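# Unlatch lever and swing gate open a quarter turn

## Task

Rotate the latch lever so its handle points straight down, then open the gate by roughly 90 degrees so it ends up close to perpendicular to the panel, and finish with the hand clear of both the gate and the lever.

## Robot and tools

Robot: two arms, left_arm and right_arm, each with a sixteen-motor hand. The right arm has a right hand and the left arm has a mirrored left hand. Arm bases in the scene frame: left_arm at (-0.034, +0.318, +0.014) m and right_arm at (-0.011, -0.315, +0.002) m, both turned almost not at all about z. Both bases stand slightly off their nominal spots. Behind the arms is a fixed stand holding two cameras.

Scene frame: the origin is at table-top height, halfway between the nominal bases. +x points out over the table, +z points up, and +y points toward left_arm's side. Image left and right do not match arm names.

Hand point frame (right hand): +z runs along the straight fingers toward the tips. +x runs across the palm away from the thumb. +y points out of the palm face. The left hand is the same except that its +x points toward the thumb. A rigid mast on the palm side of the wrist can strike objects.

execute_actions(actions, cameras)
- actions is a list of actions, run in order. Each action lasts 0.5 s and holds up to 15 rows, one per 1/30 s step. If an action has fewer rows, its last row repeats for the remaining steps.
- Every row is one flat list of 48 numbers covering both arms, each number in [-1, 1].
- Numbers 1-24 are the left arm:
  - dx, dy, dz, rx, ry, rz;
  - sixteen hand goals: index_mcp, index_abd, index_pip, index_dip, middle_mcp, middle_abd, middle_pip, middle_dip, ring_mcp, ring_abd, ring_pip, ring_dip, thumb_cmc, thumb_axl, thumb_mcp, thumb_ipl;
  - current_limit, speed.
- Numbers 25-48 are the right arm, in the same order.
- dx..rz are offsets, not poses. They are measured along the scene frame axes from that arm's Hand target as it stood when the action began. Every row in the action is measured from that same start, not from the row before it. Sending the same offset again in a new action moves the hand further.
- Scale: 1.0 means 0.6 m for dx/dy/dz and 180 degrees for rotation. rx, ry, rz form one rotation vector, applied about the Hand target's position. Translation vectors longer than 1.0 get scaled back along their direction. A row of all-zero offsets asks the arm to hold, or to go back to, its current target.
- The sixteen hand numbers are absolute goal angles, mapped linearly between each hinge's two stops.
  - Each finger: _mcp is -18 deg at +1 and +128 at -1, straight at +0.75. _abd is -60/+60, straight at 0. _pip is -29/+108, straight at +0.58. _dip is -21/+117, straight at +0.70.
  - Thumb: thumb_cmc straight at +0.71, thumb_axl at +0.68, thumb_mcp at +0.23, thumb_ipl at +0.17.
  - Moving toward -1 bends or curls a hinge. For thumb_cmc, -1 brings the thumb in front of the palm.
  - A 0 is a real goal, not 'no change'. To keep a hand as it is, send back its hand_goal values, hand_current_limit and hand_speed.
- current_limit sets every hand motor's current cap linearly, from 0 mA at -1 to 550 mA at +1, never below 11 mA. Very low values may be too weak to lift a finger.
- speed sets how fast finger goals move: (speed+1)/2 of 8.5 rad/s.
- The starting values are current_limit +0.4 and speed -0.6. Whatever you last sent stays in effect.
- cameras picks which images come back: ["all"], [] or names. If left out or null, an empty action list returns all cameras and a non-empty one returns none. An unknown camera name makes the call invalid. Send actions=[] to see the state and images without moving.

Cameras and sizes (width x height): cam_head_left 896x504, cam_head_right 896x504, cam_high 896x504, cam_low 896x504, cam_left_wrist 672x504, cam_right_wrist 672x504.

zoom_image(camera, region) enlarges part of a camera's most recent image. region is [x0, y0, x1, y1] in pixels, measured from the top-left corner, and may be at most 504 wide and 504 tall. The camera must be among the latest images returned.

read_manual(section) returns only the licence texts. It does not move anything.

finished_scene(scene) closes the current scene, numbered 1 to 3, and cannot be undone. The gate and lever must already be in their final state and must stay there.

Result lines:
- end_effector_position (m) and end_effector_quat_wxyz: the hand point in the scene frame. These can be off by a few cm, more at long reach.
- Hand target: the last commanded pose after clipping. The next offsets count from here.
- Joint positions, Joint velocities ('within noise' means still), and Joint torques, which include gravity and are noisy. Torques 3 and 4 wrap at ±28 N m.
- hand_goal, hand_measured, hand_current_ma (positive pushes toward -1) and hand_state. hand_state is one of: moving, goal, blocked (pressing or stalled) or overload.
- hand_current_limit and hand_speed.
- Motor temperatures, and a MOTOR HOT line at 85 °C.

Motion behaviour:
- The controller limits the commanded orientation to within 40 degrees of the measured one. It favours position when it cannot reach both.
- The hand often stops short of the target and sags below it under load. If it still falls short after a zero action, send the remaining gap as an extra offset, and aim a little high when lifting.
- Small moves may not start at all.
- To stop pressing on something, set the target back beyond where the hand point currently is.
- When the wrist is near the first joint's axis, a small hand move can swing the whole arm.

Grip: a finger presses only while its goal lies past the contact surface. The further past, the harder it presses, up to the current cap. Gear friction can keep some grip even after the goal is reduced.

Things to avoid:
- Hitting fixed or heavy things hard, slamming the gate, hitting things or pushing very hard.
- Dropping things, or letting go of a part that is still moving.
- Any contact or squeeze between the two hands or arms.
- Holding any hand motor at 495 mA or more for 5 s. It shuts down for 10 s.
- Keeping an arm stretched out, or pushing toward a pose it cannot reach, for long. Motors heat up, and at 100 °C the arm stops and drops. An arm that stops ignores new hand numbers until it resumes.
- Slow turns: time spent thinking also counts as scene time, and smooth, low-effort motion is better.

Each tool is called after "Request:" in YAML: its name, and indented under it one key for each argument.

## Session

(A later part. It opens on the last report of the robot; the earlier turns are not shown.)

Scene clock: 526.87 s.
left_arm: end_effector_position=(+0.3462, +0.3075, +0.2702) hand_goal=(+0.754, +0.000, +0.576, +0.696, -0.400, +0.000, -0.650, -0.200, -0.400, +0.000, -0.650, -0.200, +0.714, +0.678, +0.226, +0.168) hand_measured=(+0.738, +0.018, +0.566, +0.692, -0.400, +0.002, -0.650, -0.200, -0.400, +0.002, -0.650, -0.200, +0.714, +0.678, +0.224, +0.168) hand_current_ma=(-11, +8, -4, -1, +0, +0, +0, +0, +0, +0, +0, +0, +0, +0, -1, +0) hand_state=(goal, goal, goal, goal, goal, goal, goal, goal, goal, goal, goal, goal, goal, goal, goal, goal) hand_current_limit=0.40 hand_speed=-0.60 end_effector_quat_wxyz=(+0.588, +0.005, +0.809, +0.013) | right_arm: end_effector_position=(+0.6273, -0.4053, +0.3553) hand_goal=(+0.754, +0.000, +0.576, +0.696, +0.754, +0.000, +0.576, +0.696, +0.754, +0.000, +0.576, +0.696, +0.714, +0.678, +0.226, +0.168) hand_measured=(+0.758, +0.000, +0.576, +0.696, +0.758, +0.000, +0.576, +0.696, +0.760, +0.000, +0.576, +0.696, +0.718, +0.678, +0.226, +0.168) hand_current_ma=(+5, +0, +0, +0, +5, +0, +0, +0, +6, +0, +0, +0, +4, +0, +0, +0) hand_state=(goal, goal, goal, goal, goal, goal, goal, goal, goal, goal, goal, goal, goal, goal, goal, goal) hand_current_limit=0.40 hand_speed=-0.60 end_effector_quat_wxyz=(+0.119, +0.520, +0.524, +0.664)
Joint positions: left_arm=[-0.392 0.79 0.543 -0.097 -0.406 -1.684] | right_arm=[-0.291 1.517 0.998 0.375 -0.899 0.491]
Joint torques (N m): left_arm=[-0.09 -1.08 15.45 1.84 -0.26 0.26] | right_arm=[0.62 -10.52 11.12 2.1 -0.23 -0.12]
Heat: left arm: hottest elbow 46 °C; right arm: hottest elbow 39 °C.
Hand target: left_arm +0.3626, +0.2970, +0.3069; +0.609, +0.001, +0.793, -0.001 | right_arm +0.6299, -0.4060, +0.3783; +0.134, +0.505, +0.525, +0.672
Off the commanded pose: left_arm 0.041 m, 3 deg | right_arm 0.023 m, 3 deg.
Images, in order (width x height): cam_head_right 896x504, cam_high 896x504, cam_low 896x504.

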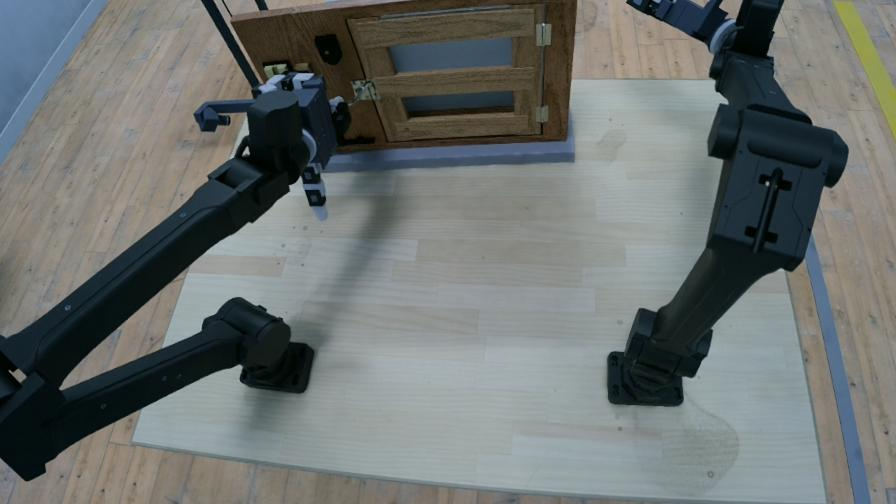

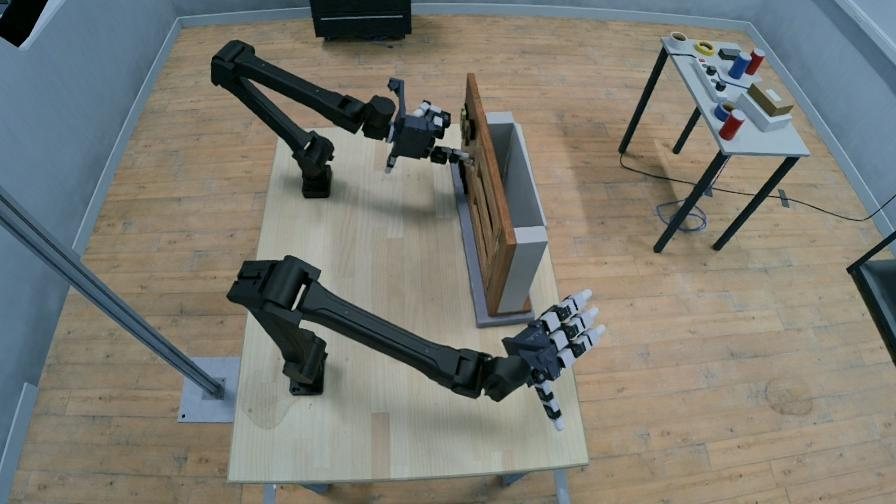

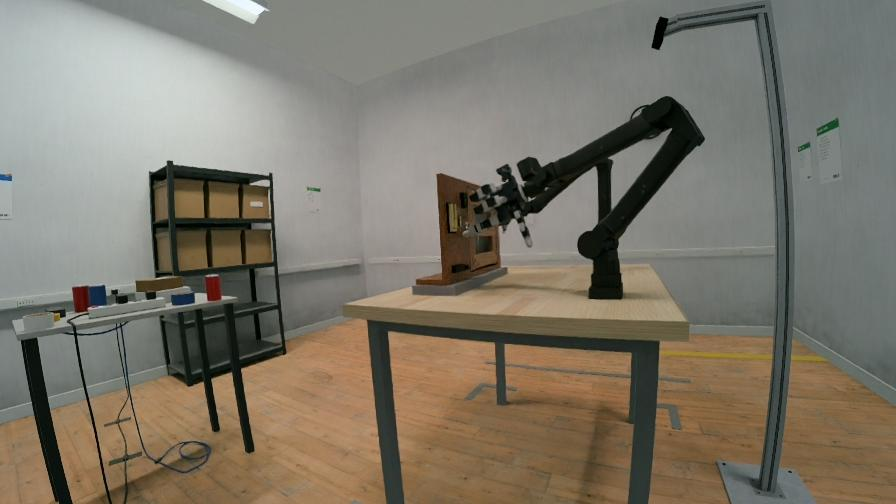

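Request:
execute_actions:
  actions:
    - [[0.0,-0.02,-0.015,0,0,0,0.754,0,0.576,0.696,-0.4,0,-0.65,-0.2,-0.4,0,-0.65,-0.2,0.714,0.678,0.226,0.168,0.4,-0.6,0,0,0,0,0,0,0.754,0,0.576,0.696,0.754,0,0.576,0.696,0.754,0,0.576,0.696,0.714,0.678,0.226,0.168,0.4,-0.6]]
  cameras: ["cam_low","cam_high","cam_head_right"]

Request:
zoom_image:
  camera: "cam_high"
  region: [440, 140, 490, 190]

Request:
zoom_image:
  camera: "cam_head_right"
  region: [320, 50, 400, 110]

Scene clock: 536.90 s.
left_arm: end_effector_position=(+0.3468, +0.2976, +0.2611) hand_goal=(+0.754, +0.000, +0.576, +0.696, -0.400, +0.000, -0.650, -0.200, -0.400, +0.000, -0.650, -0.200, +0.714, +0.678, +0.226, +0.168) hand_measured=(+0.738, +0.006, +0.568, +0.692, -0.400, +0.002, -0.650, -0.200, -0.400, +0.002, -0.650, -0.200, +0.714, +0.678, +0.224, +0.168) hand_current_ma=(-9, +1, -3, -1, +0, +0, +0, +0, +0, +0, +0, +0, +0, +0, -1, +0) hand_state=(goal, goal, goal, goal, goal, goal, goal, goal, goal, goal, goal, goal, goal, goal, goal, goal) hand_current_limit=0.40 hand_speed=-0.60 end_effector_quat_wxyz=(+0.578, +0.014, +0.816, +0.022) | right_arm: end_effector_position=(+0.6273, -0.4053, +0.3553) hand_goal=(+0.754, +0.000, +0.576, +0.696, +0.754, +0.000, +0.576, +0.696, +0.754, +0.000, +0.576, +0.696, +0.714, +0.678, +0.226, +0.168) hand_measured=(+0.758, +0.000, +0.576, +0.696, +0.758, +0.000, +0.576, +0.696, +0.760, +0.000, +0.576, +0.696, +0.718, +0.678, +0.226, +0.168) hand_current_ma=(+5, +0, +0, +0, +5, +0, +0, +0, +6, +0, +0, +0, +4, +0, +0, +0) hand_state=(goal, goal, goal, goal, goal, goal, goal, goal, goal, goal, goal, goal, goal, goal, goal, goal) hand_current_limit=0.40 hand_speed=-0.60 end_effector_quat_wxyz=(+0.119, +0.520, +0.524, +0.664)
Joint positions: left_arm=[-0.43 0.824 0.543 -0.095 -0.444 -1.684] | right_arm=[-0.291 1.517 0.998 0.375 -0.899 0.491]
Joint torques (N m): left_arm=[-0.32 -2.37 14.46 2.86 -0.32 0.09] | right_arm=[0.62 -10.52 11.14 2.09 -0.23 -0.11]
Heat: left arm: hottest elbow 49 °C; right arm: hottest elbow 39 °C.
Hand target: left_arm +0.3626, +0.2849, +0.2978; +0.609, +0.001, +0.793, -0.001 | right_arm +0.6299, -0.4060, +0.3783; +0.134, +0.505, +0.525, +0.672
Off the commanded pose: left_arm 0.042 m, 5 deg | right_arm 0.023 m, 3 deg.
Images, in order (width x height): cam_head_right 896x504, cam_high 896x504, cam_low 896x504.

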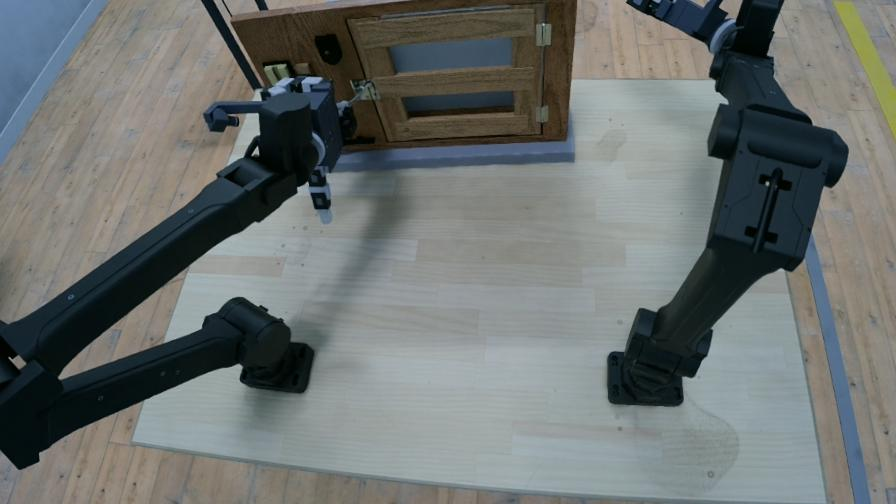

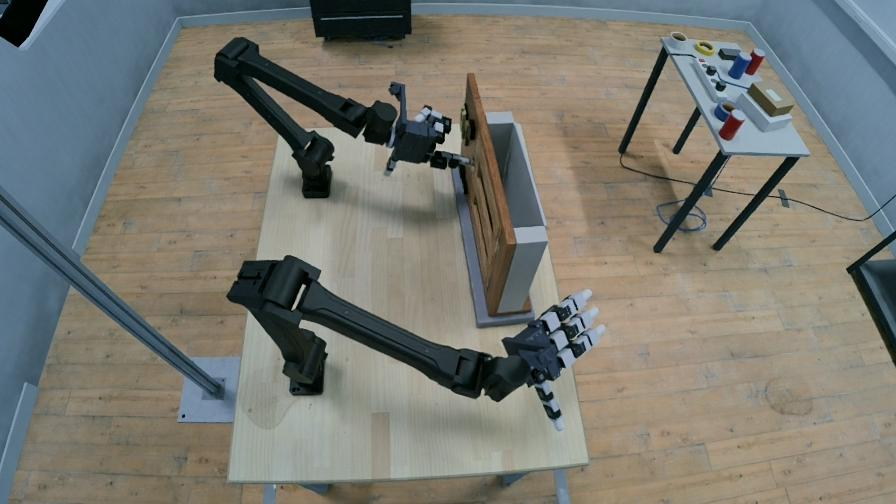

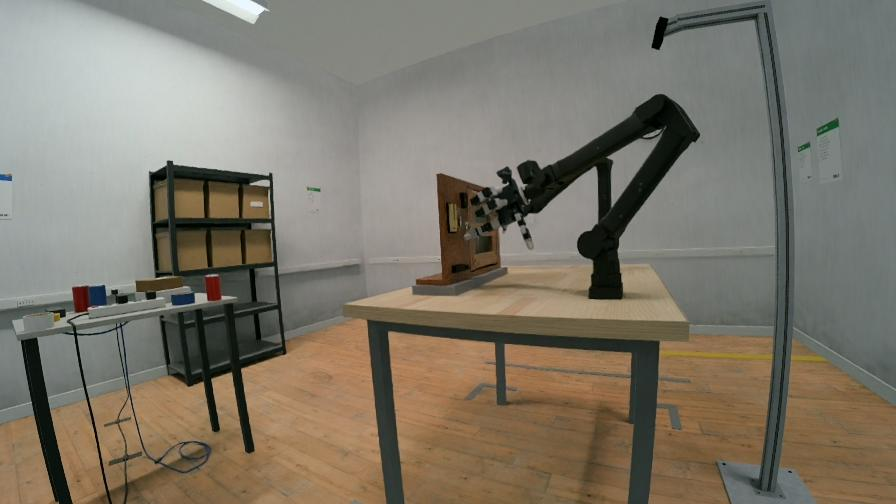

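Scaled by 10.080 from the camera's 896x504 image, which has a finer 1280x720 frame.

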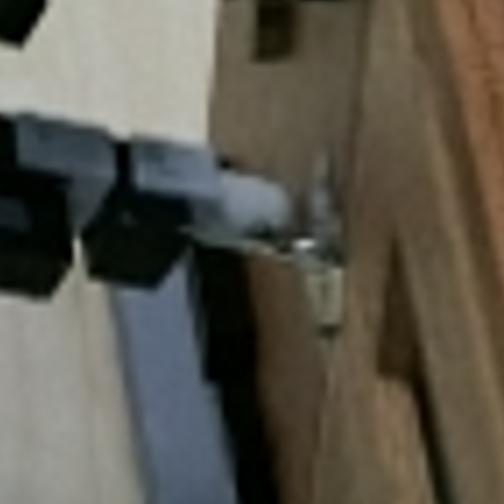

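Scaled by 6.300 from the camera's 896x504 image, which has a finer 1280x720 frame.

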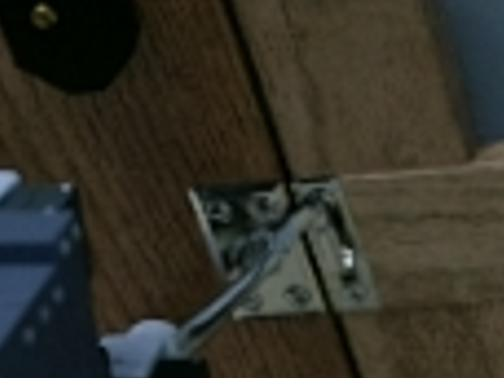

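Request:
execute_actions:
  actions:
    - [[0.0,-0.025,-0.02,0,0,0,0.754,0,0.576,0.696,-0.4,0,-0.65,-0.2,-0.4,0,-0.65,-0.2,0.714,0.678,0.226,0.168,0.4,-0.6,0,0,0,0,0,0,0.754,0,0.576,0.696,0.754,0,0.576,0.696,0.754,0,0.576,0.696,0.714,0.678,0.226,0.168,0.4,-0.6]]
  cameras: ["cam_high","cam_head_right"]

Request:
zoom_image:
  camera: "cam_high"
  region: [440, 140, 490, 190]

Request:
zoom_image:
  camera: "cam_head_right"
  region: [320, 50, 400, 110]

Scene clock: 544.67 s.
left_arm: end_effector_position=(+0.3472, +0.2871, +0.2607) hand_goal=(+0.754, +0.000, +0.576, +0.696, -0.400, +0.000, -0.650, -0.200, -0.400, +0.000, -0.650, -0.200, +0.714, +0.678, +0.226, +0.168) hand_measured=(+0.708, +0.006, +0.550, +0.686, -0.400, +0.002, -0.650, -0.200, -0.400, +0.002, -0.650, -0.200, +0.714, +0.678, +0.224, +0.168) hand_current_ma=(-63, +2, -20, -5, +0, +0, +0, +0, +0, +0, +0, +0, +0, +0, -1, +0) hand_state=(blocked, goal, blocked, goal, goal, goal, goal, goal, goal, goal, goal, goal, goal, goal, goal, goal) hand_current_limit=0.40 hand_speed=-0.60 end_effector_quat_wxyz=(+0.584, +0.012, +0.811, +0.029) | right_arm: end_effector_position=(+0.6273, -0.4053, +0.3553) hand_goal=(+0.754, +0.000, +0.576, +0.696, +0.754, +0.000, +0.576, +0.696, +0.754, +0.000, +0.576, +0.696, +0.714, +0.678, +0.226, +0.168) hand_measured=(+0.758, +0.000, +0.576, +0.696, +0.758, +0.000, +0.576, +0.696, +0.760, +0.000, +0.576, +0.696, +0.718, +0.678, +0.226, +0.168) hand_current_ma=(+5, +0, +0, +0, +5, +0, +0, +0, +6, +0, +0, +0, +4, +0, +0, +0) hand_state=(goal, goal, goal, goal, goal, goal, goal, goal, goal, goal, goal, goal, goal, goal, goal, goal) hand_current_limit=0.40 hand_speed=-0.60 end_effector_quat_wxyz=(+0.119, +0.520, +0.524, +0.664)
Joint positions: left_arm=[-0.475 0.851 0.543 -0.061 -0.501 -1.689] | right_arm=[-0.291 1.517 0.998 0.375 -0.899 0.491]
Joint torques (N m): left_arm=[-0.85 -1.61 13.31 3.14 0.04 0.01] | right_arm=[0.56 -10.46 11.12 2.09 -0.23 -0.12]
Heat: left arm: hottest elbow 49 °C; right arm: hottest elbow 39 °C.
Hand target: left_arm +0.3626, +0.2700, +0.2859; +0.609, +0.001, +0.793, -0.001 | right_arm +0.6299, -0.4060, +0.3783; +0.134, +0.505, +0.525, +0.672
Off the commanded pose: left_arm 0.034 m, 5 deg | right_arm 0.023 m, 3 deg.
Images, in order (width x height): cam_head_right 896x504, cam_high 896x504.

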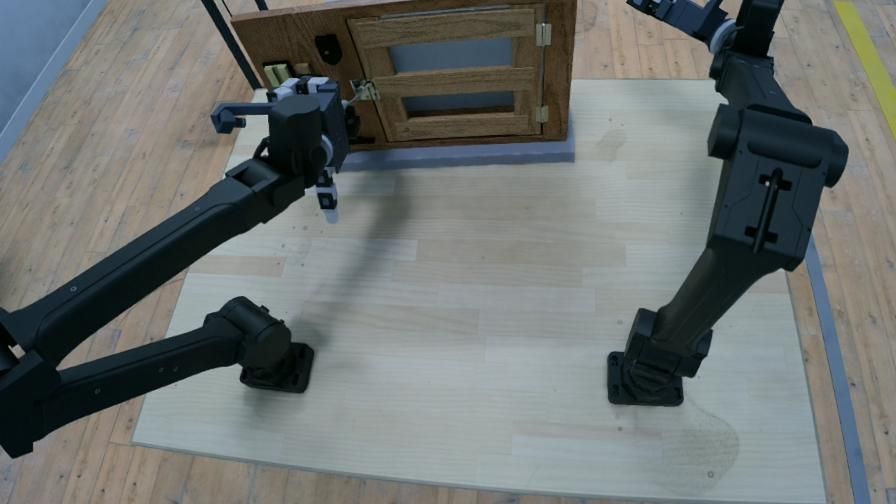

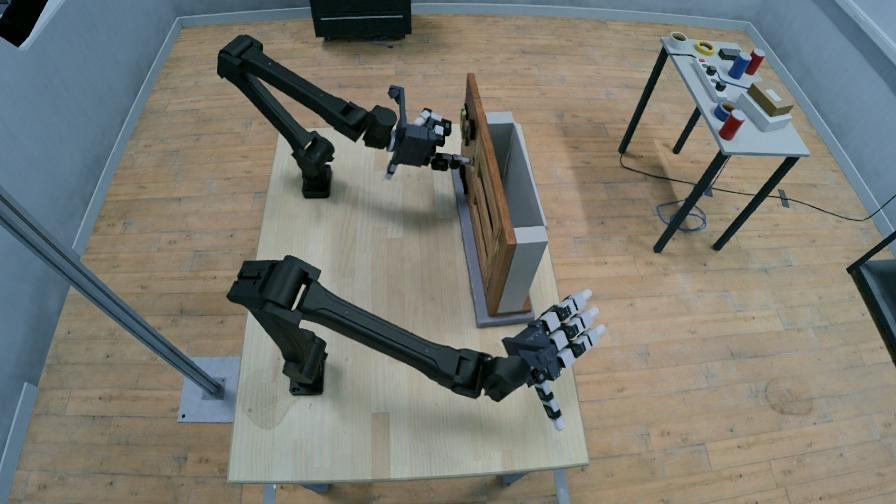

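Scaled by 10.080 from the camera's 896x504 image, which has a finer 1280x720 frame.

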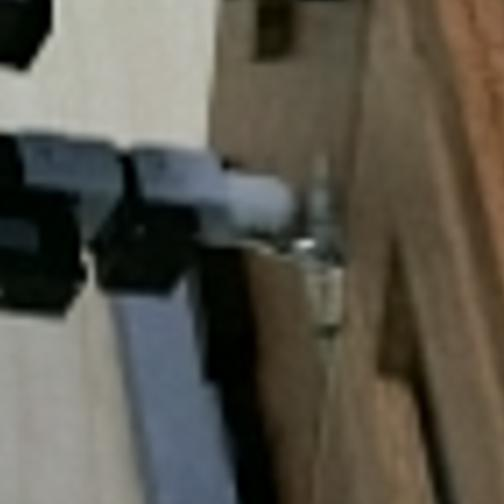

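Scaled by 6.300 from the camera's 896x504 image, which has a finer 1280x720 frame.

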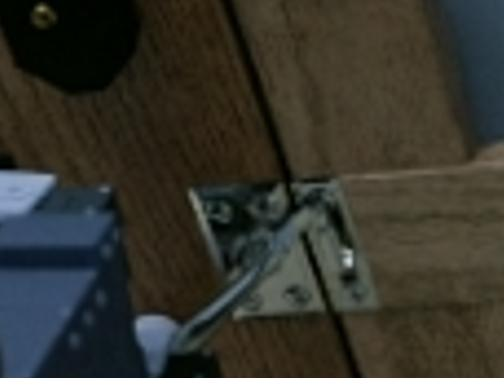

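Request:
execute_actions:
  actions:
    - [[-0.005,0.01,-0.04,0,0,0,0.754,0.03,0.576,0.696,-0.4,0,-0.65,-0.2,-0.4,0,-0.65,-0.2,0.714,0.678,0.226,0.168,0.4,-0.6,0,0,0,0,0,0,0.754,0,0.576,0.696,0.754,0,0.576,0.696,0.754,0,0.576,0.696,0.714,0.678,0.226,0.168,0.4,-0.6]]
  cameras: ["cam_high","cam_head_right"]

Request:
zoom_image:
  camera: "cam_high"
  region: [440, 140, 490, 190]

Request:
zoom_image:
  camera: "cam_head_right"
  region: [320, 50, 400, 110]

Scene clock: 552.90 s.
left_arm: end_effector_position=(+0.3495, +0.2847, +0.2619) hand_goal=(+0.754, +0.030, +0.576, +0.696, -0.400, +0.000, -0.650, -0.200, -0.400, +0.000, -0.650, -0.200, +0.714, +0.678, +0.226, +0.168) hand_measured=(+0.686, +0.064, +0.540, +0.684, -0.400, +0.002, -0.650, -0.200, -0.400, +0.002, -0.650, -0.200, +0.714, +0.678, +0.224, +0.168) hand_current_ma=(-122, +25, -35, -5, +0, +0, +0, +0, +0, +0, +0, +0, +0, +0, -1, +0) hand_state=(blocked, blocked, blocked, goal, goal, goal, goal, goal, goal, goal, goal, goal, goal, goal, goal, goal) hand_current_limit=0.40 hand_speed=-0.60 end_effector_quat_wxyz=(+0.596, +0.009, +0.802, +0.020) | right_arm: end_effector_position=(+0.6273, -0.4053, +0.3553) hand_goal=(+0.754, +0.000, +0.576, +0.696, +0.754, +0.000, +0.576, +0.696, +0.754, +0.000, +0.576, +0.696, +0.714, +0.678, +0.226, +0.168) hand_measured=(+0.758, +0.000, +0.576, +0.696, +0.758, +0.000, +0.576, +0.696, +0.760, +0.000, +0.576, +0.696, +0.718, +0.678, +0.226, +0.168) hand_current_ma=(+5, +0, +0, +0, +5, +0, +0, +0, +6, +0, +0, +0, +4, +0, +0, +0) hand_state=(goal, goal, goal, goal, goal, goal, goal, goal, goal, goal, goal, goal, goal, goal, goal, goal) hand_current_limit=0.40 hand_speed=-0.60 end_effector_quat_wxyz=(+0.119, +0.520, +0.524, +0.664)
Joint positions: left_arm=[-0.476 0.852 0.531 -0.013 -0.496 -1.689] | right_arm=[-0.291 1.517 0.998 0.375 -0.899 0.491]
Joint torques (N m): left_arm=[0.62 -0.44 9.63 3.96 0.44 0.03] | right_arm=[0.5 -10.52 11.12 2.1 -0.23 -0.12]
Heat: left arm: hottest elbow 49 °C; right arm: hottest elbow 39 °C.
Hand target: left_arm +0.3596, +0.2759, +0.2617; +0.609, +0.001, +0.793, -0.001 | right_arm +0.6299, -0.4060, +0.3783; +0.134, +0.505, +0.525, +0.672
Off the commanded pose: left_arm 0.013 m, 3 deg | right_arm 0.023 m, 3 deg.
Images, in order (width x height): cam_head_right 896x504, cam_high 896x504.

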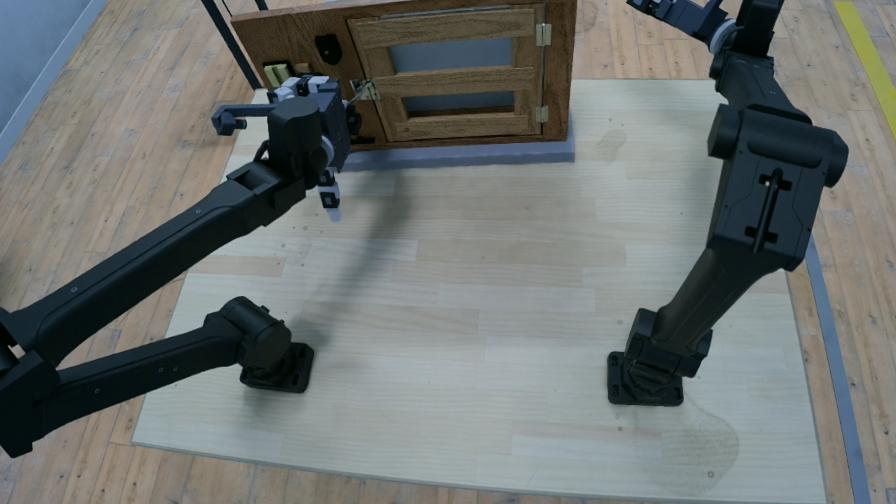

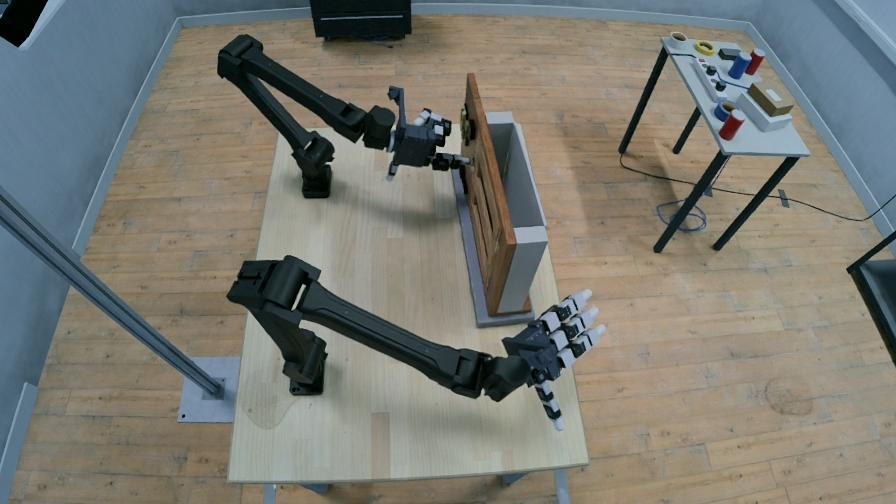

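Scaled by 10.080 from the camera's 896x504 image, which has a finer 1280x720 frame.

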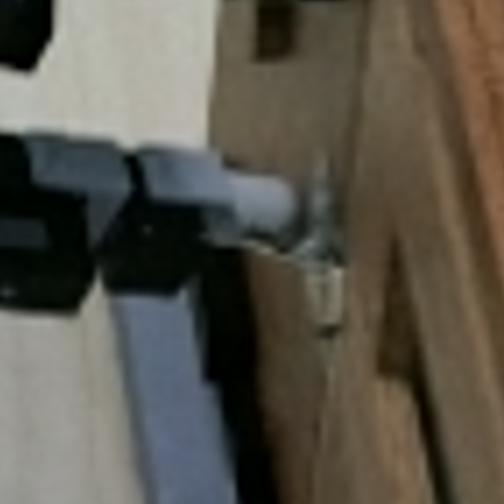

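Scaled by 6.300 from the camera's 896x504 image, which has a finer 1280x720 frame.

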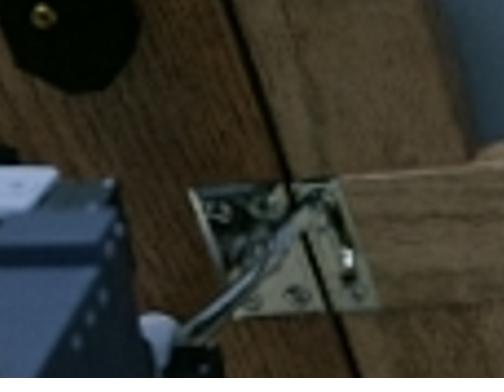

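Request:
execute_actions:
  actions:
    - [[-0.03,0.0,-0.01,0,0,0,0.754,0.03,0.576,0.696,-0.4,0,-0.65,-0.2,-0.4,0,-0.65,-0.2,0.714,0.678,0.226,0.168,0.4,-0.6,0,0,0,0,0,0,0.754,0,0.576,0.696,0.754,0,0.576,0.696,0.754,0,0.576,0.696,0.714,0.678,0.226,0.168,0.4,-0.6]]
  cameras: ["cam_high","cam_head_right"]

Request:
zoom_image:
  camera: "cam_high"
  region: [440, 140, 490, 190]

Request:
zoom_image:
  camera: "cam_head_right"
  region: [320, 50, 400, 110]

Scene clock: 560.80 s.
left_arm: end_effector_position=(+0.3434, +0.2788, +0.2544) hand_goal=(+0.754, +0.030, +0.576, +0.696, -0.400, +0.000, -0.650, -0.200, -0.400, +0.000, -0.650, -0.200, +0.714, +0.678, +0.226, +0.168) hand_measured=(+0.752, +0.042, +0.574, +0.694, -0.400, +0.002, -0.650, -0.200, -0.400, +0.002, -0.650, -0.200, +0.714, +0.678, +0.224, +0.168) hand_current_ma=(+0, +4, +0, +0, +0, +0, +0, +0, +0, +0, +0, +0, +0, +0, -1, +0) hand_state=(goal, goal, goal, goal, goal, goal, goal, goal, goal, goal, goal, goal, goal, goal, goal, goal) hand_current_limit=0.40 hand_speed=-0.60 end_effector_quat_wxyz=(+0.600, +0.009, +0.800, +0.011) | right_arm: end_effector_position=(+0.6273, -0.4053, +0.3553) hand_goal=(+0.754, +0.000, +0.576, +0.696, +0.754, +0.000, +0.576, +0.696, +0.754, +0.000, +0.576, +0.696, +0.714, +0.678, +0.226, +0.168) hand_measured=(+0.758, +0.000, +0.576, +0.696, +0.758, +0.000, +0.576, +0.696, +0.760, +0.000, +0.576, +0.696, +0.718, +0.678, +0.226, +0.168) hand_current_ma=(+5, +0, +0, +0, +5, +0, +0, +0, +6, +0, +0, +0, +4, +0, +0, +0) hand_state=(goal, goal, goal, goal, goal, goal, goal, goal, goal, goal, goal, goal, goal, goal, goal, goal) hand_current_limit=0.40 hand_speed=-0.60 end_effector_quat_wxyz=(+0.119, +0.520, +0.524, +0.664)
Joint positions: left_arm=[-0.502 0.842 0.505 0.011 -0.507 -1.704] | right_arm=[-0.291 1.517 0.998 0.375 -0.899 0.491]
Joint torques (N m): left_arm=[-0.26 -3.49 8.57 2.76 -0.41 0.07] | right_arm=[0.56 -10.52 11.14 2.09 -0.22 -0.12]
Heat: left arm: hottest elbow 47 °C; right arm: hottest elbow 39 °C.
Hand target: left_arm +0.3416, +0.2759, +0.2558; +0.609, +0.001, +0.793, -0.001 | right_arm +0.6299, -0.4060, +0.3783; +0.134, +0.505, +0.525, +0.672
Off the commanded pose: left_arm 0.004 m, 2 deg | right_arm 0.023 m, 3 deg.
Images, in order (width x height): cam_head_right 896x504, cam_high 896x504.

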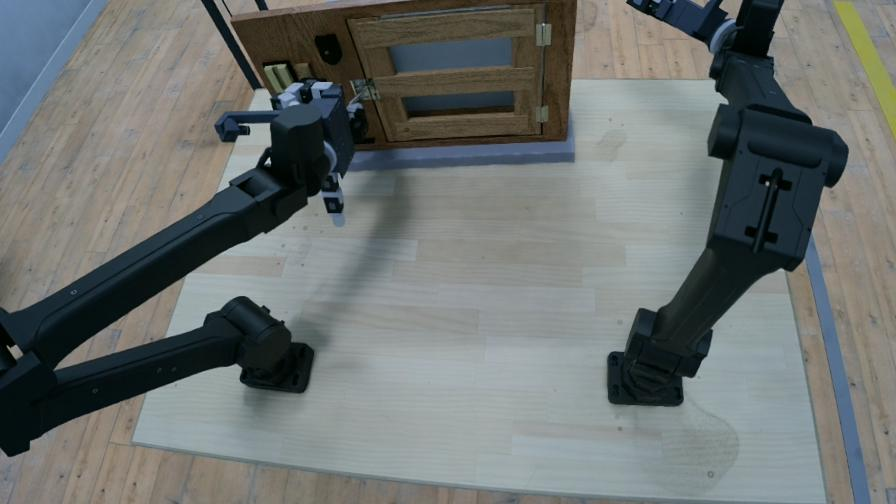

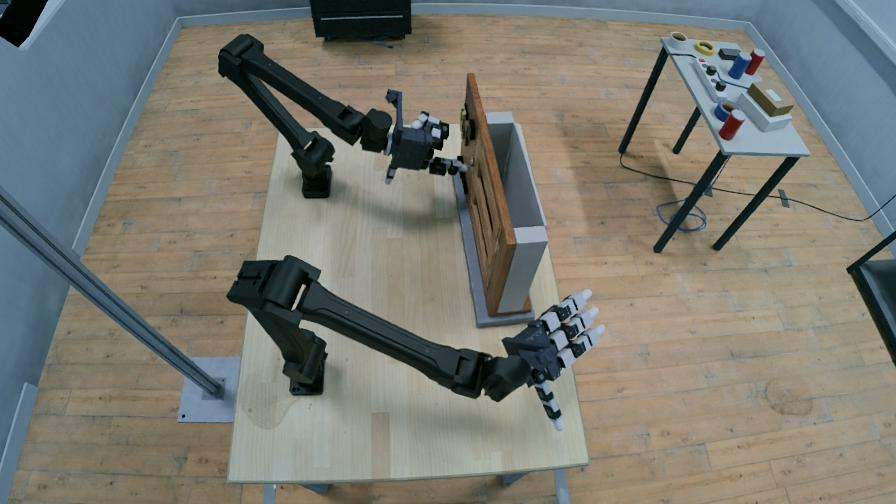

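Scaled by 10.080 from the camera's 896x504 image, which has a finer 1280x720 frame.

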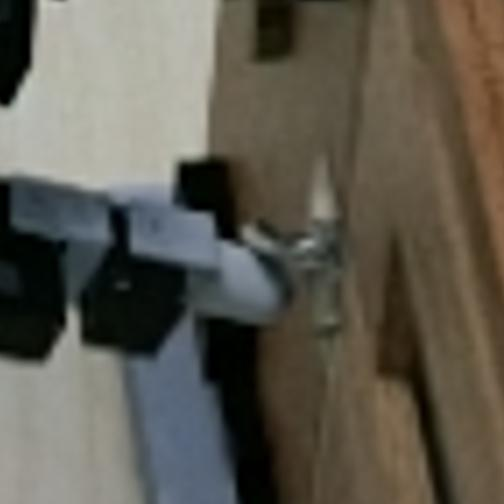

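Scaled by 6.300 from the camera's 896x504 image, which has a finer 1280x720 frame.

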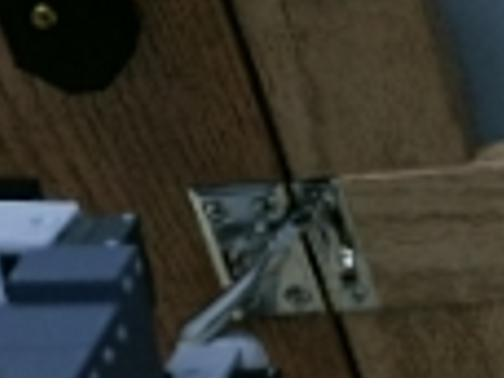

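Request:
execute_actions:
  actions:
    - [[-0.06,0.0,0,0,0,0,0.754,0.0,0.576,0.696,-0.4,0,-0.65,-0.2,-0.4,0,-0.65,-0.2,0.714,0.678,0.226,0.168,0.4,-0.6,0,0,0,0,0,0,0.754,0,0.576,0.696,0.754,0,0.576,0.696,0.754,0,0.576,0.696,0.714,0.678,0.226,0.168,0.4,-0.6]]
    - [[0,0.0,0.12,0,0,0,0.754,0.0,0.576,0.696,-0.4,0,-0.65,-0.2,-0.4,0,-0.65,-0.2,0.714,0.678,0.226,0.168,0.4,-0.6,0,0,0,0,0,0,0.754,0,0.576,0.696,0.754,0,0.576,0.696,0.754,0,0.576,0.696,0.714,0.678,0.226,0.168,0.4,-0.6]]
    - [[0.05,0.0,0,0,0,0,0.754,0.0,0.576,0.696,-0.4,0,-0.65,-0.2,-0.4,0,-0.65,-0.2,0.714,0.678,0.226,0.168,0.4,-0.6,0,0,0,0,0,0,0.754,0,0.576,0.696,0.754,0,0.576,0.696,0.754,0,0.576,0.696,0.714,0.678,0.226,0.168,0.4,-0.6]]
  cameras: ["cam_high","cam_head_right"]

Request:
zoom_image:
  camera: "cam_high"
  region: [440, 140, 490, 190]

Request:
zoom_image:
  camera: "cam_head_right"
  region: [320, 50, 400, 110]

Scene clock: 607.13 s.
left_arm: end_effector_position=(+0.3206, +0.2803, +0.2875) hand_goal=(+0.754, +0.000, +0.576, +0.696, -0.400, +0.000, -0.650, -0.200, -0.400, +0.000, -0.650, -0.200, +0.714, +0.678, +0.226, +0.168) hand_measured=(+0.756, +0.010, +0.578, +0.696, -0.398, +0.002, -0.650, -0.200, -0.398, +0.002, -0.650, -0.200, +0.714, +0.678, +0.224, +0.168) hand_current_ma=(+0, +3, +0, +0, +0, +0, +0, +0, +0, +0, +0, +0, +0, +0, -1, +0) hand_state=(goal, goal, goal, goal, goal, goal, goal, goal, goal, goal, goal, goal, goal, goal, goal, goal) hand_current_limit=0.40 hand_speed=-0.60 end_effector_quat_wxyz=(+0.579, +0.017, +0.815, +0.015) | right_arm: end_effector_position=(+0.6273, -0.4053, +0.3553) hand_goal=(+0.754, +0.000, +0.576, +0.696, +0.754, +0.000, +0.576, +0.696, +0.754, +0.000, +0.576, +0.696, +0.714, +0.678, +0.226, +0.168) hand_measured=(+0.758, +0.000, +0.576, +0.696, +0.758, +0.000, +0.576, +0.696, +0.760, +0.000, +0.576, +0.696, +0.718, +0.678, +0.226, +0.168) hand_current_ma=(+5, +0, +0, +0, +5, +0, +0, +0, +6, +0, +0, +0, +4, +0, +0, +0) hand_state=(goal, goal, goal, goal, goal, goal, goal, goal, goal, goal, goal, goal, goal, goal, goal, goal) hand_current_limit=0.40 hand_speed=-0.60 end_effector_quat_wxyz=(+0.119, +0.520, +0.524, +0.664)
Joint positions: left_arm=[-0.539 0.739 0.582 -0.235 -0.531 -1.729] | right_arm=[-0.291 1.517 0.998 0.375 -0.899 0.491]
Joint torques (N m): left_arm=[1.03 -1.73 15.02 2.65 -0.26 0.32] | right_arm=[0.56 -10.46 11.11 2.09 -0.23 -0.12]
Motor temperatures (°C): left_arm=[24 24 38 22 21 23] | right_arm=[21 25 40 24 23 22]
Heat: left arm: hottest elbow 38 °C; right arm: hottest elbow 40 °C.
Hand target: left_arm +0.3357, +0.2760, +0.3278; +0.609, +0.001, +0.793, -0.001 | right_arm +0.6299, -0.4060, +0.3783; +0.134, +0.505, +0.525, +0.672
Off the commanded pose: left_arm 0.043 m, 5 deg | right_arm 0.023 m, 3 deg.
Images, in order (width x height): cam_head_right 896x504, cam_high 896x504.

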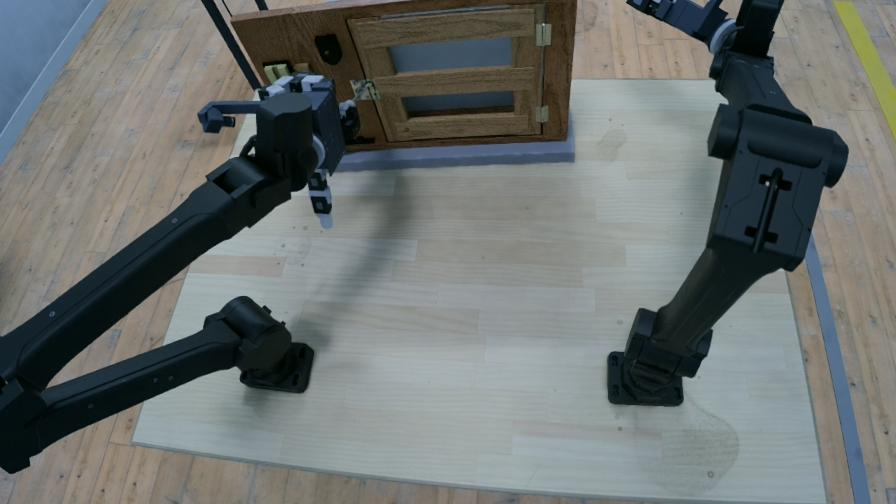

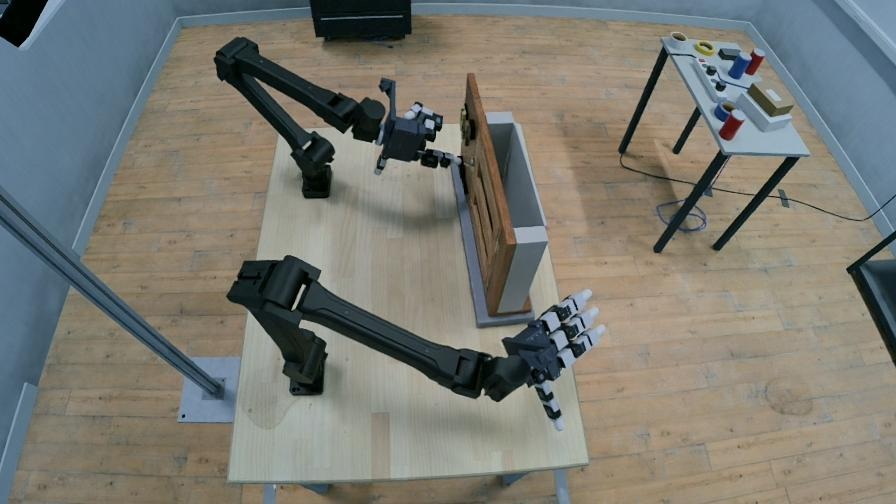

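Scaled by 10.080 from the camera's 896x504 image, which has a finer 1280x720 frame.

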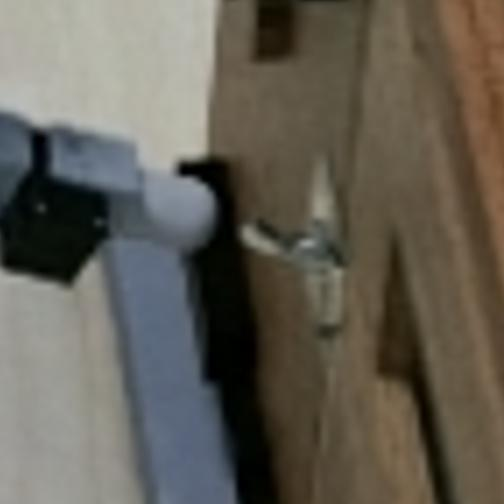

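Scaled by 6.300 from the camera's 896x504 image, which has a finer 1280x720 frame.

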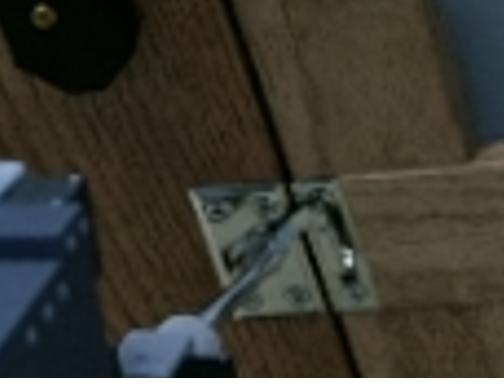

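Request:
execute_actions:
  actions:
    - [[0,0.0,0.045,0,0,0,0.754,0.0,0.576,0.696,-0.4,0,-0.65,-0.2,-0.4,0,-0.65,-0.2,0.714,0.678,0.226,0.168,0.4,-0.6,0,0,0,0,0,0,0.754,0,0.576,0.696,0.754,0,0.576,0.696,0.754,0,0.576,0.696,0.714,0.678,0.226,0.168,0.4,-0.6]]
    - [[0.025,0.0,0.015,0,0,0,0.754,0.0,0.576,0.696,-0.4,0,-0.65,-0.2,-0.4,0,-0.65,-0.2,0.714,0.678,0.226,0.168,0.4,-0.6,0,0,0,0,0,0,0.754,0,0.576,0.696,0.754,0,0.576,0.696,0.754,0,0.576,0.696,0.714,0.678,0.226,0.168,0.4,-0.6]]
  cameras: ["cam_high","cam_head_right"]

Request:
zoom_image:
  camera: "cam_high"
  region: [440, 140, 490, 190]

Request:
zoom_image:
  camera: "cam_head_right"
  region: [320, 50, 400, 110]

Scene clock: 621.57 s.
left_arm: end_effector_position=(+0.3390, +0.2776, +0.3277) hand_goal=(+0.754, +0.000, +0.576, +0.696, -0.400, +0.000, -0.650, -0.200, -0.400, +0.000, -0.650, -0.200, +0.714, +0.678, +0.226, +0.168) hand_measured=(+0.756, +0.010, +0.578, +0.696, -0.398, +0.002, -0.650, -0.200, -0.398, +0.002, -0.650, -0.200, +0.714, +0.678, +0.224, +0.168) hand_current_ma=(+0, +3, +0, +0, +0, +0, +0, +0, +0, +0, +0, +0, +0, +0, -1, +0) hand_state=(goal, goal, goal, goal, goal, goal, goal, goal, goal, goal, goal, goal, goal, goal, goal, goal) hand_current_limit=0.40 hand_speed=-0.60 end_effector_quat_wxyz=(+0.590, +0.007, +0.807, +0.005) | right_arm: end_effector_position=(+0.6273, -0.4053, +0.3553) hand_goal=(+0.754, +0.000, +0.576, +0.696, +0.754, +0.000, +0.576, +0.696, +0.754, +0.000, +0.576, +0.696, +0.714, +0.678, +0.226, +0.168) hand_measured=(+0.758, +0.000, +0.576, +0.696, +0.758, +0.000, +0.576, +0.696, +0.760, +0.000, +0.576, +0.696, +0.718, +0.678, +0.226, +0.168) hand_current_ma=(+5, +0, +0, +0, +5, +0, +0, +0, +6, +0, +0, +0, +4, +0, +0, +0) hand_state=(goal, goal, goal, goal, goal, goal, goal, goal, goal, goal, goal, goal, goal, goal, goal, goal) hand_current_limit=0.40 hand_speed=-0.60 end_effector_quat_wxyz=(+0.119, +0.520, +0.524, +0.664)
Joint positions: left_arm=[-0.507 0.773 0.69 -0.271 -0.5 -1.729] | right_arm=[-0.291 1.517 0.998 0.375 -0.899 0.491]
Joint torques (N m): left_arm=[1.38 -1.38 15.23 1.69 -0.23 0.41] | right_arm=[0.56 -10.46 11.12 2.07 -0.23 -0.12]
Motor temperatures (°C): left_arm=[24 24 43 22 21 23] | right_arm=[21 25 40 24 23 22]
Heat: left arm: hottest elbow 43 °C; right arm: hottest elbow 40 °C.
Hand target: left_arm +0.3506, +0.2760, +0.3637; +0.609, +0.001, +0.793, -0.001 | right_arm +0.6299, -0.4060, +0.3783; +0.134, +0.505, +0.525, +0.672
Off the commanded pose: left_arm 0.038 m, 3 deg | right_arm 0.023 m, 3 deg.
Images, in order (width x height): cam_head_right 896x504, cam_high 896x504.

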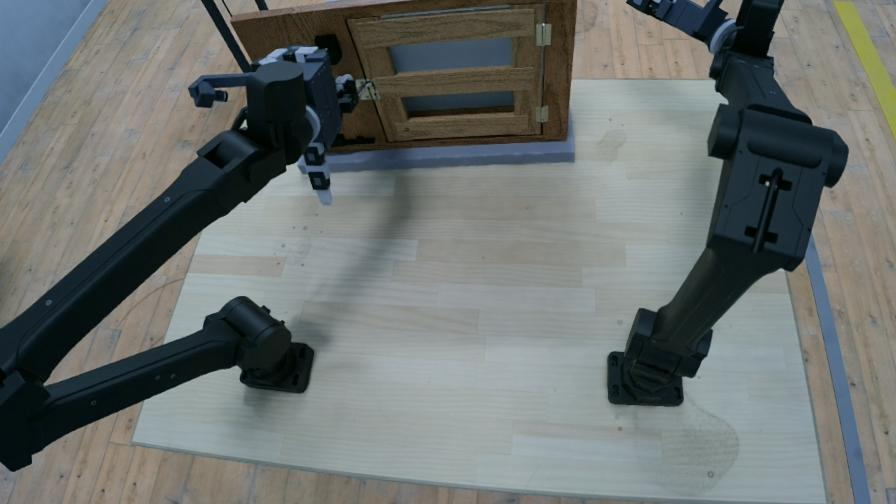

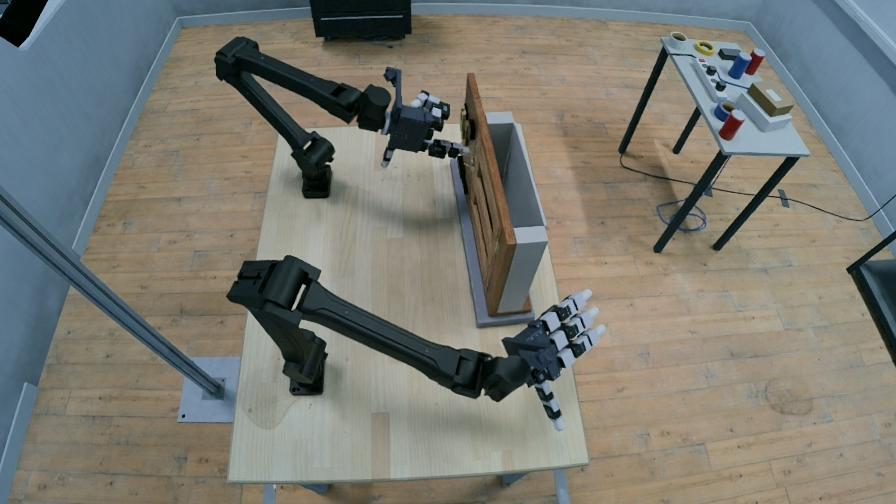

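Scaled by 10.080 from the camera's 896x504 image, which has a finer 1280x720 frame.

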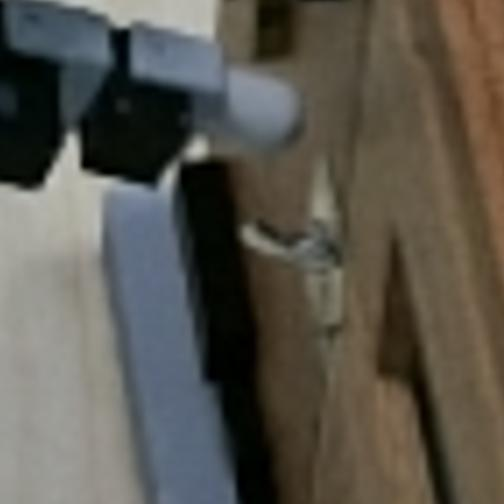

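Scaled by 6.300 from the camera's 896x504 image, which has a finer 1280x720 frame.

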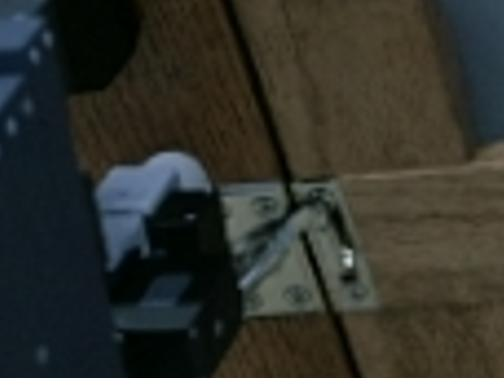

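Request:
execute_actions:
  actions:
    - [[-0.018,0.002,-0.107,0,0,0,0.754,0.0,0.576,0.696,-0.4,0,-0.65,-0.2,-0.4,0,-0.65,-0.2,0.714,0.678,0.226,0.168,0.4,-0.6,0,0,0,0,0,0,0.754,0,0.576,0.696,0.754,0,0.576,0.696,0.754,0,0.576,0.696,0.714,0.678,0.226,0.168,0.4,-0.6]]
    - [[0.0,0.0,-0.035,0,0,0,0.754,0.0,0.576,0.696,-0.4,0,-0.65,-0.2,-0.4,0,-0.65,-0.2,0.714,0.678,0.226,0.168,0.4,-0.6,0,0,0,0,0,0,0.754,0,0.576,0.696,0.754,0,0.576,0.696,0.754,0,0.576,0.696,0.714,0.678,0.226,0.168,0.4,-0.6]]
  cameras: ["cam_high","cam_head_right"]

Request:
zoom_image:
  camera: "cam_high"
  region: [440, 140, 490, 190]

Request:
zoom_image:
  camera: "cam_head_right"
  region: [320, 50, 400, 110]

Scene clock: 633.30 s.
left_arm: end_effector_position=(+0.3387, +0.2790, +0.2837) hand_goal=(+0.754, +0.000, +0.576, +0.696, -0.400, +0.000, -0.650, -0.200, -0.400, +0.000, -0.650, -0.200, +0.714, +0.678, +0.226, +0.168) hand_measured=(+0.750, +0.000, +0.576, +0.696, -0.398, +0.002, -0.650, -0.200, -0.398, +0.002, -0.650, -0.200, +0.714, +0.678, +0.224, +0.168) hand_current_ma=(-1, +0, +0, +0, +0, +0, +0, +0, +0, +0, +0, +0, +0, +0, -1, +0) hand_state=(goal, goal, goal, goal, goal, goal, goal, goal, goal, goal, goal, goal, goal, goal, goal, goal) hand_current_limit=0.40 hand_speed=-0.60 end_effector_quat_wxyz=(+0.608, -0.004, +0.794, -0.002) | right_arm: end_effector_position=(+0.6273, -0.4053, +0.3553) hand_goal=(+0.754, +0.000, +0.576, +0.696, +0.754, +0.000, +0.576, +0.696, +0.754, +0.000, +0.576, +0.696, +0.714, +0.678, +0.226, +0.168) hand_measured=(+0.758, +0.000, +0.576, +0.696, +0.758, +0.000, +0.576, +0.696, +0.760, +0.000, +0.576, +0.696, +0.718, +0.678, +0.226, +0.168) hand_current_ma=(+5, +0, +0, +0, +5, +0, +0, +0, +6, +0, +0, +0, +4, +0, +0, +0) hand_state=(goal, goal, goal, goal, goal, goal, goal, goal, goal, goal, goal, goal, goal, goal, goal, goal) hand_current_limit=0.40 hand_speed=-0.60 end_effector_quat_wxyz=(+0.119, +0.520, +0.524, +0.664)
Joint positions: left_arm=[-0.507 0.786 0.556 -0.071 -0.509 -1.729] | right_arm=[-0.291 1.517 0.998 0.375 -0.899 0.491]
Joint torques (N m): left_arm=[0.56 -1.55 8.54 2.67 -0.32 0.36] | right_arm=[0.56 -10.52 11.12 2.07 -0.23 -0.12]
Heat: left arm: hottest elbow 43 °C; right arm: hottest elbow 40 °C.
Hand target: left_arm +0.3398, +0.2771, +0.2786; +0.609, +0.001, +0.793, -0.001 | right_arm +0.6299, -0.4060, +0.3783; +0.134, +0.505, +0.525, +0.672
Off the commanded pose: left_arm 0.006 m, 1 deg | right_arm 0.023 m, 3 deg.
Images, in order (width x height): cam_head_right 896x504, cam_high 896x504.

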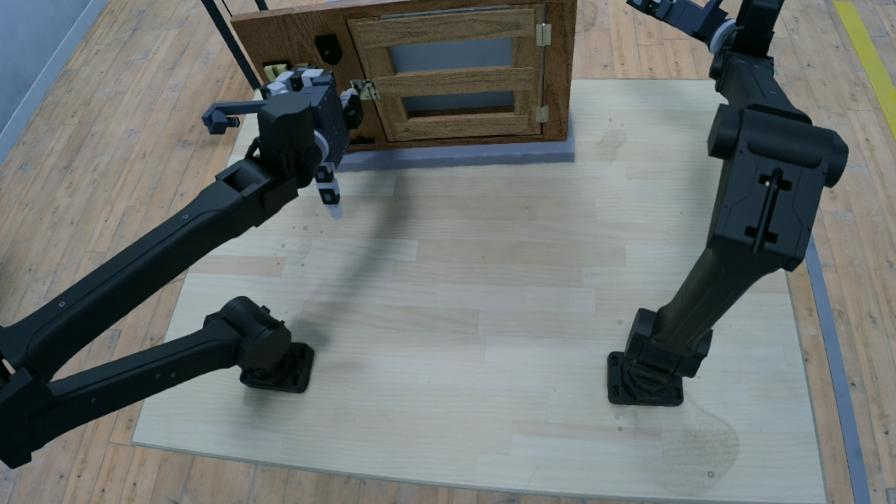

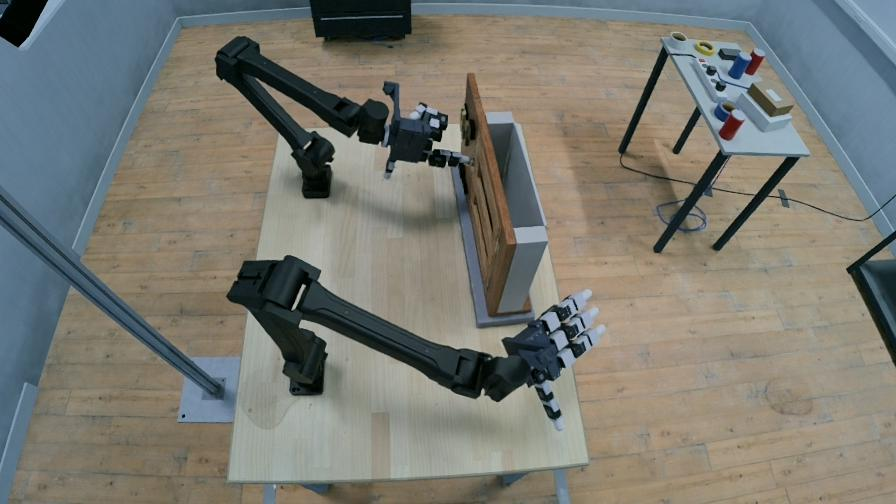

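Scaled by 10.080 from the camera's 896x504 image, which has a finer 1280x720 frame.

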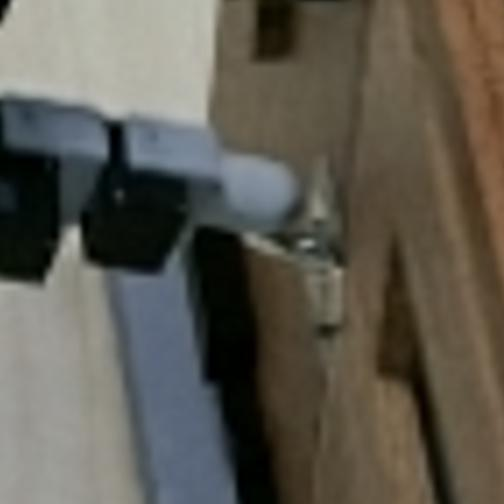

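Scaled by 6.300 from the camera's 896x504 image, which has a finer 1280x720 frame.

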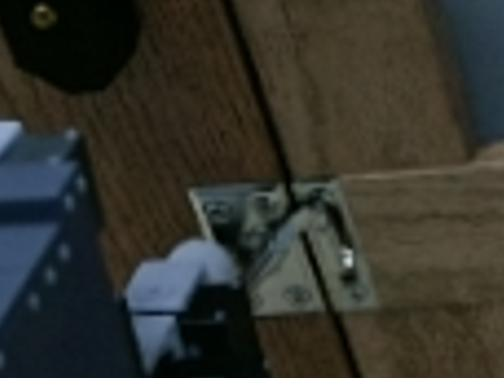

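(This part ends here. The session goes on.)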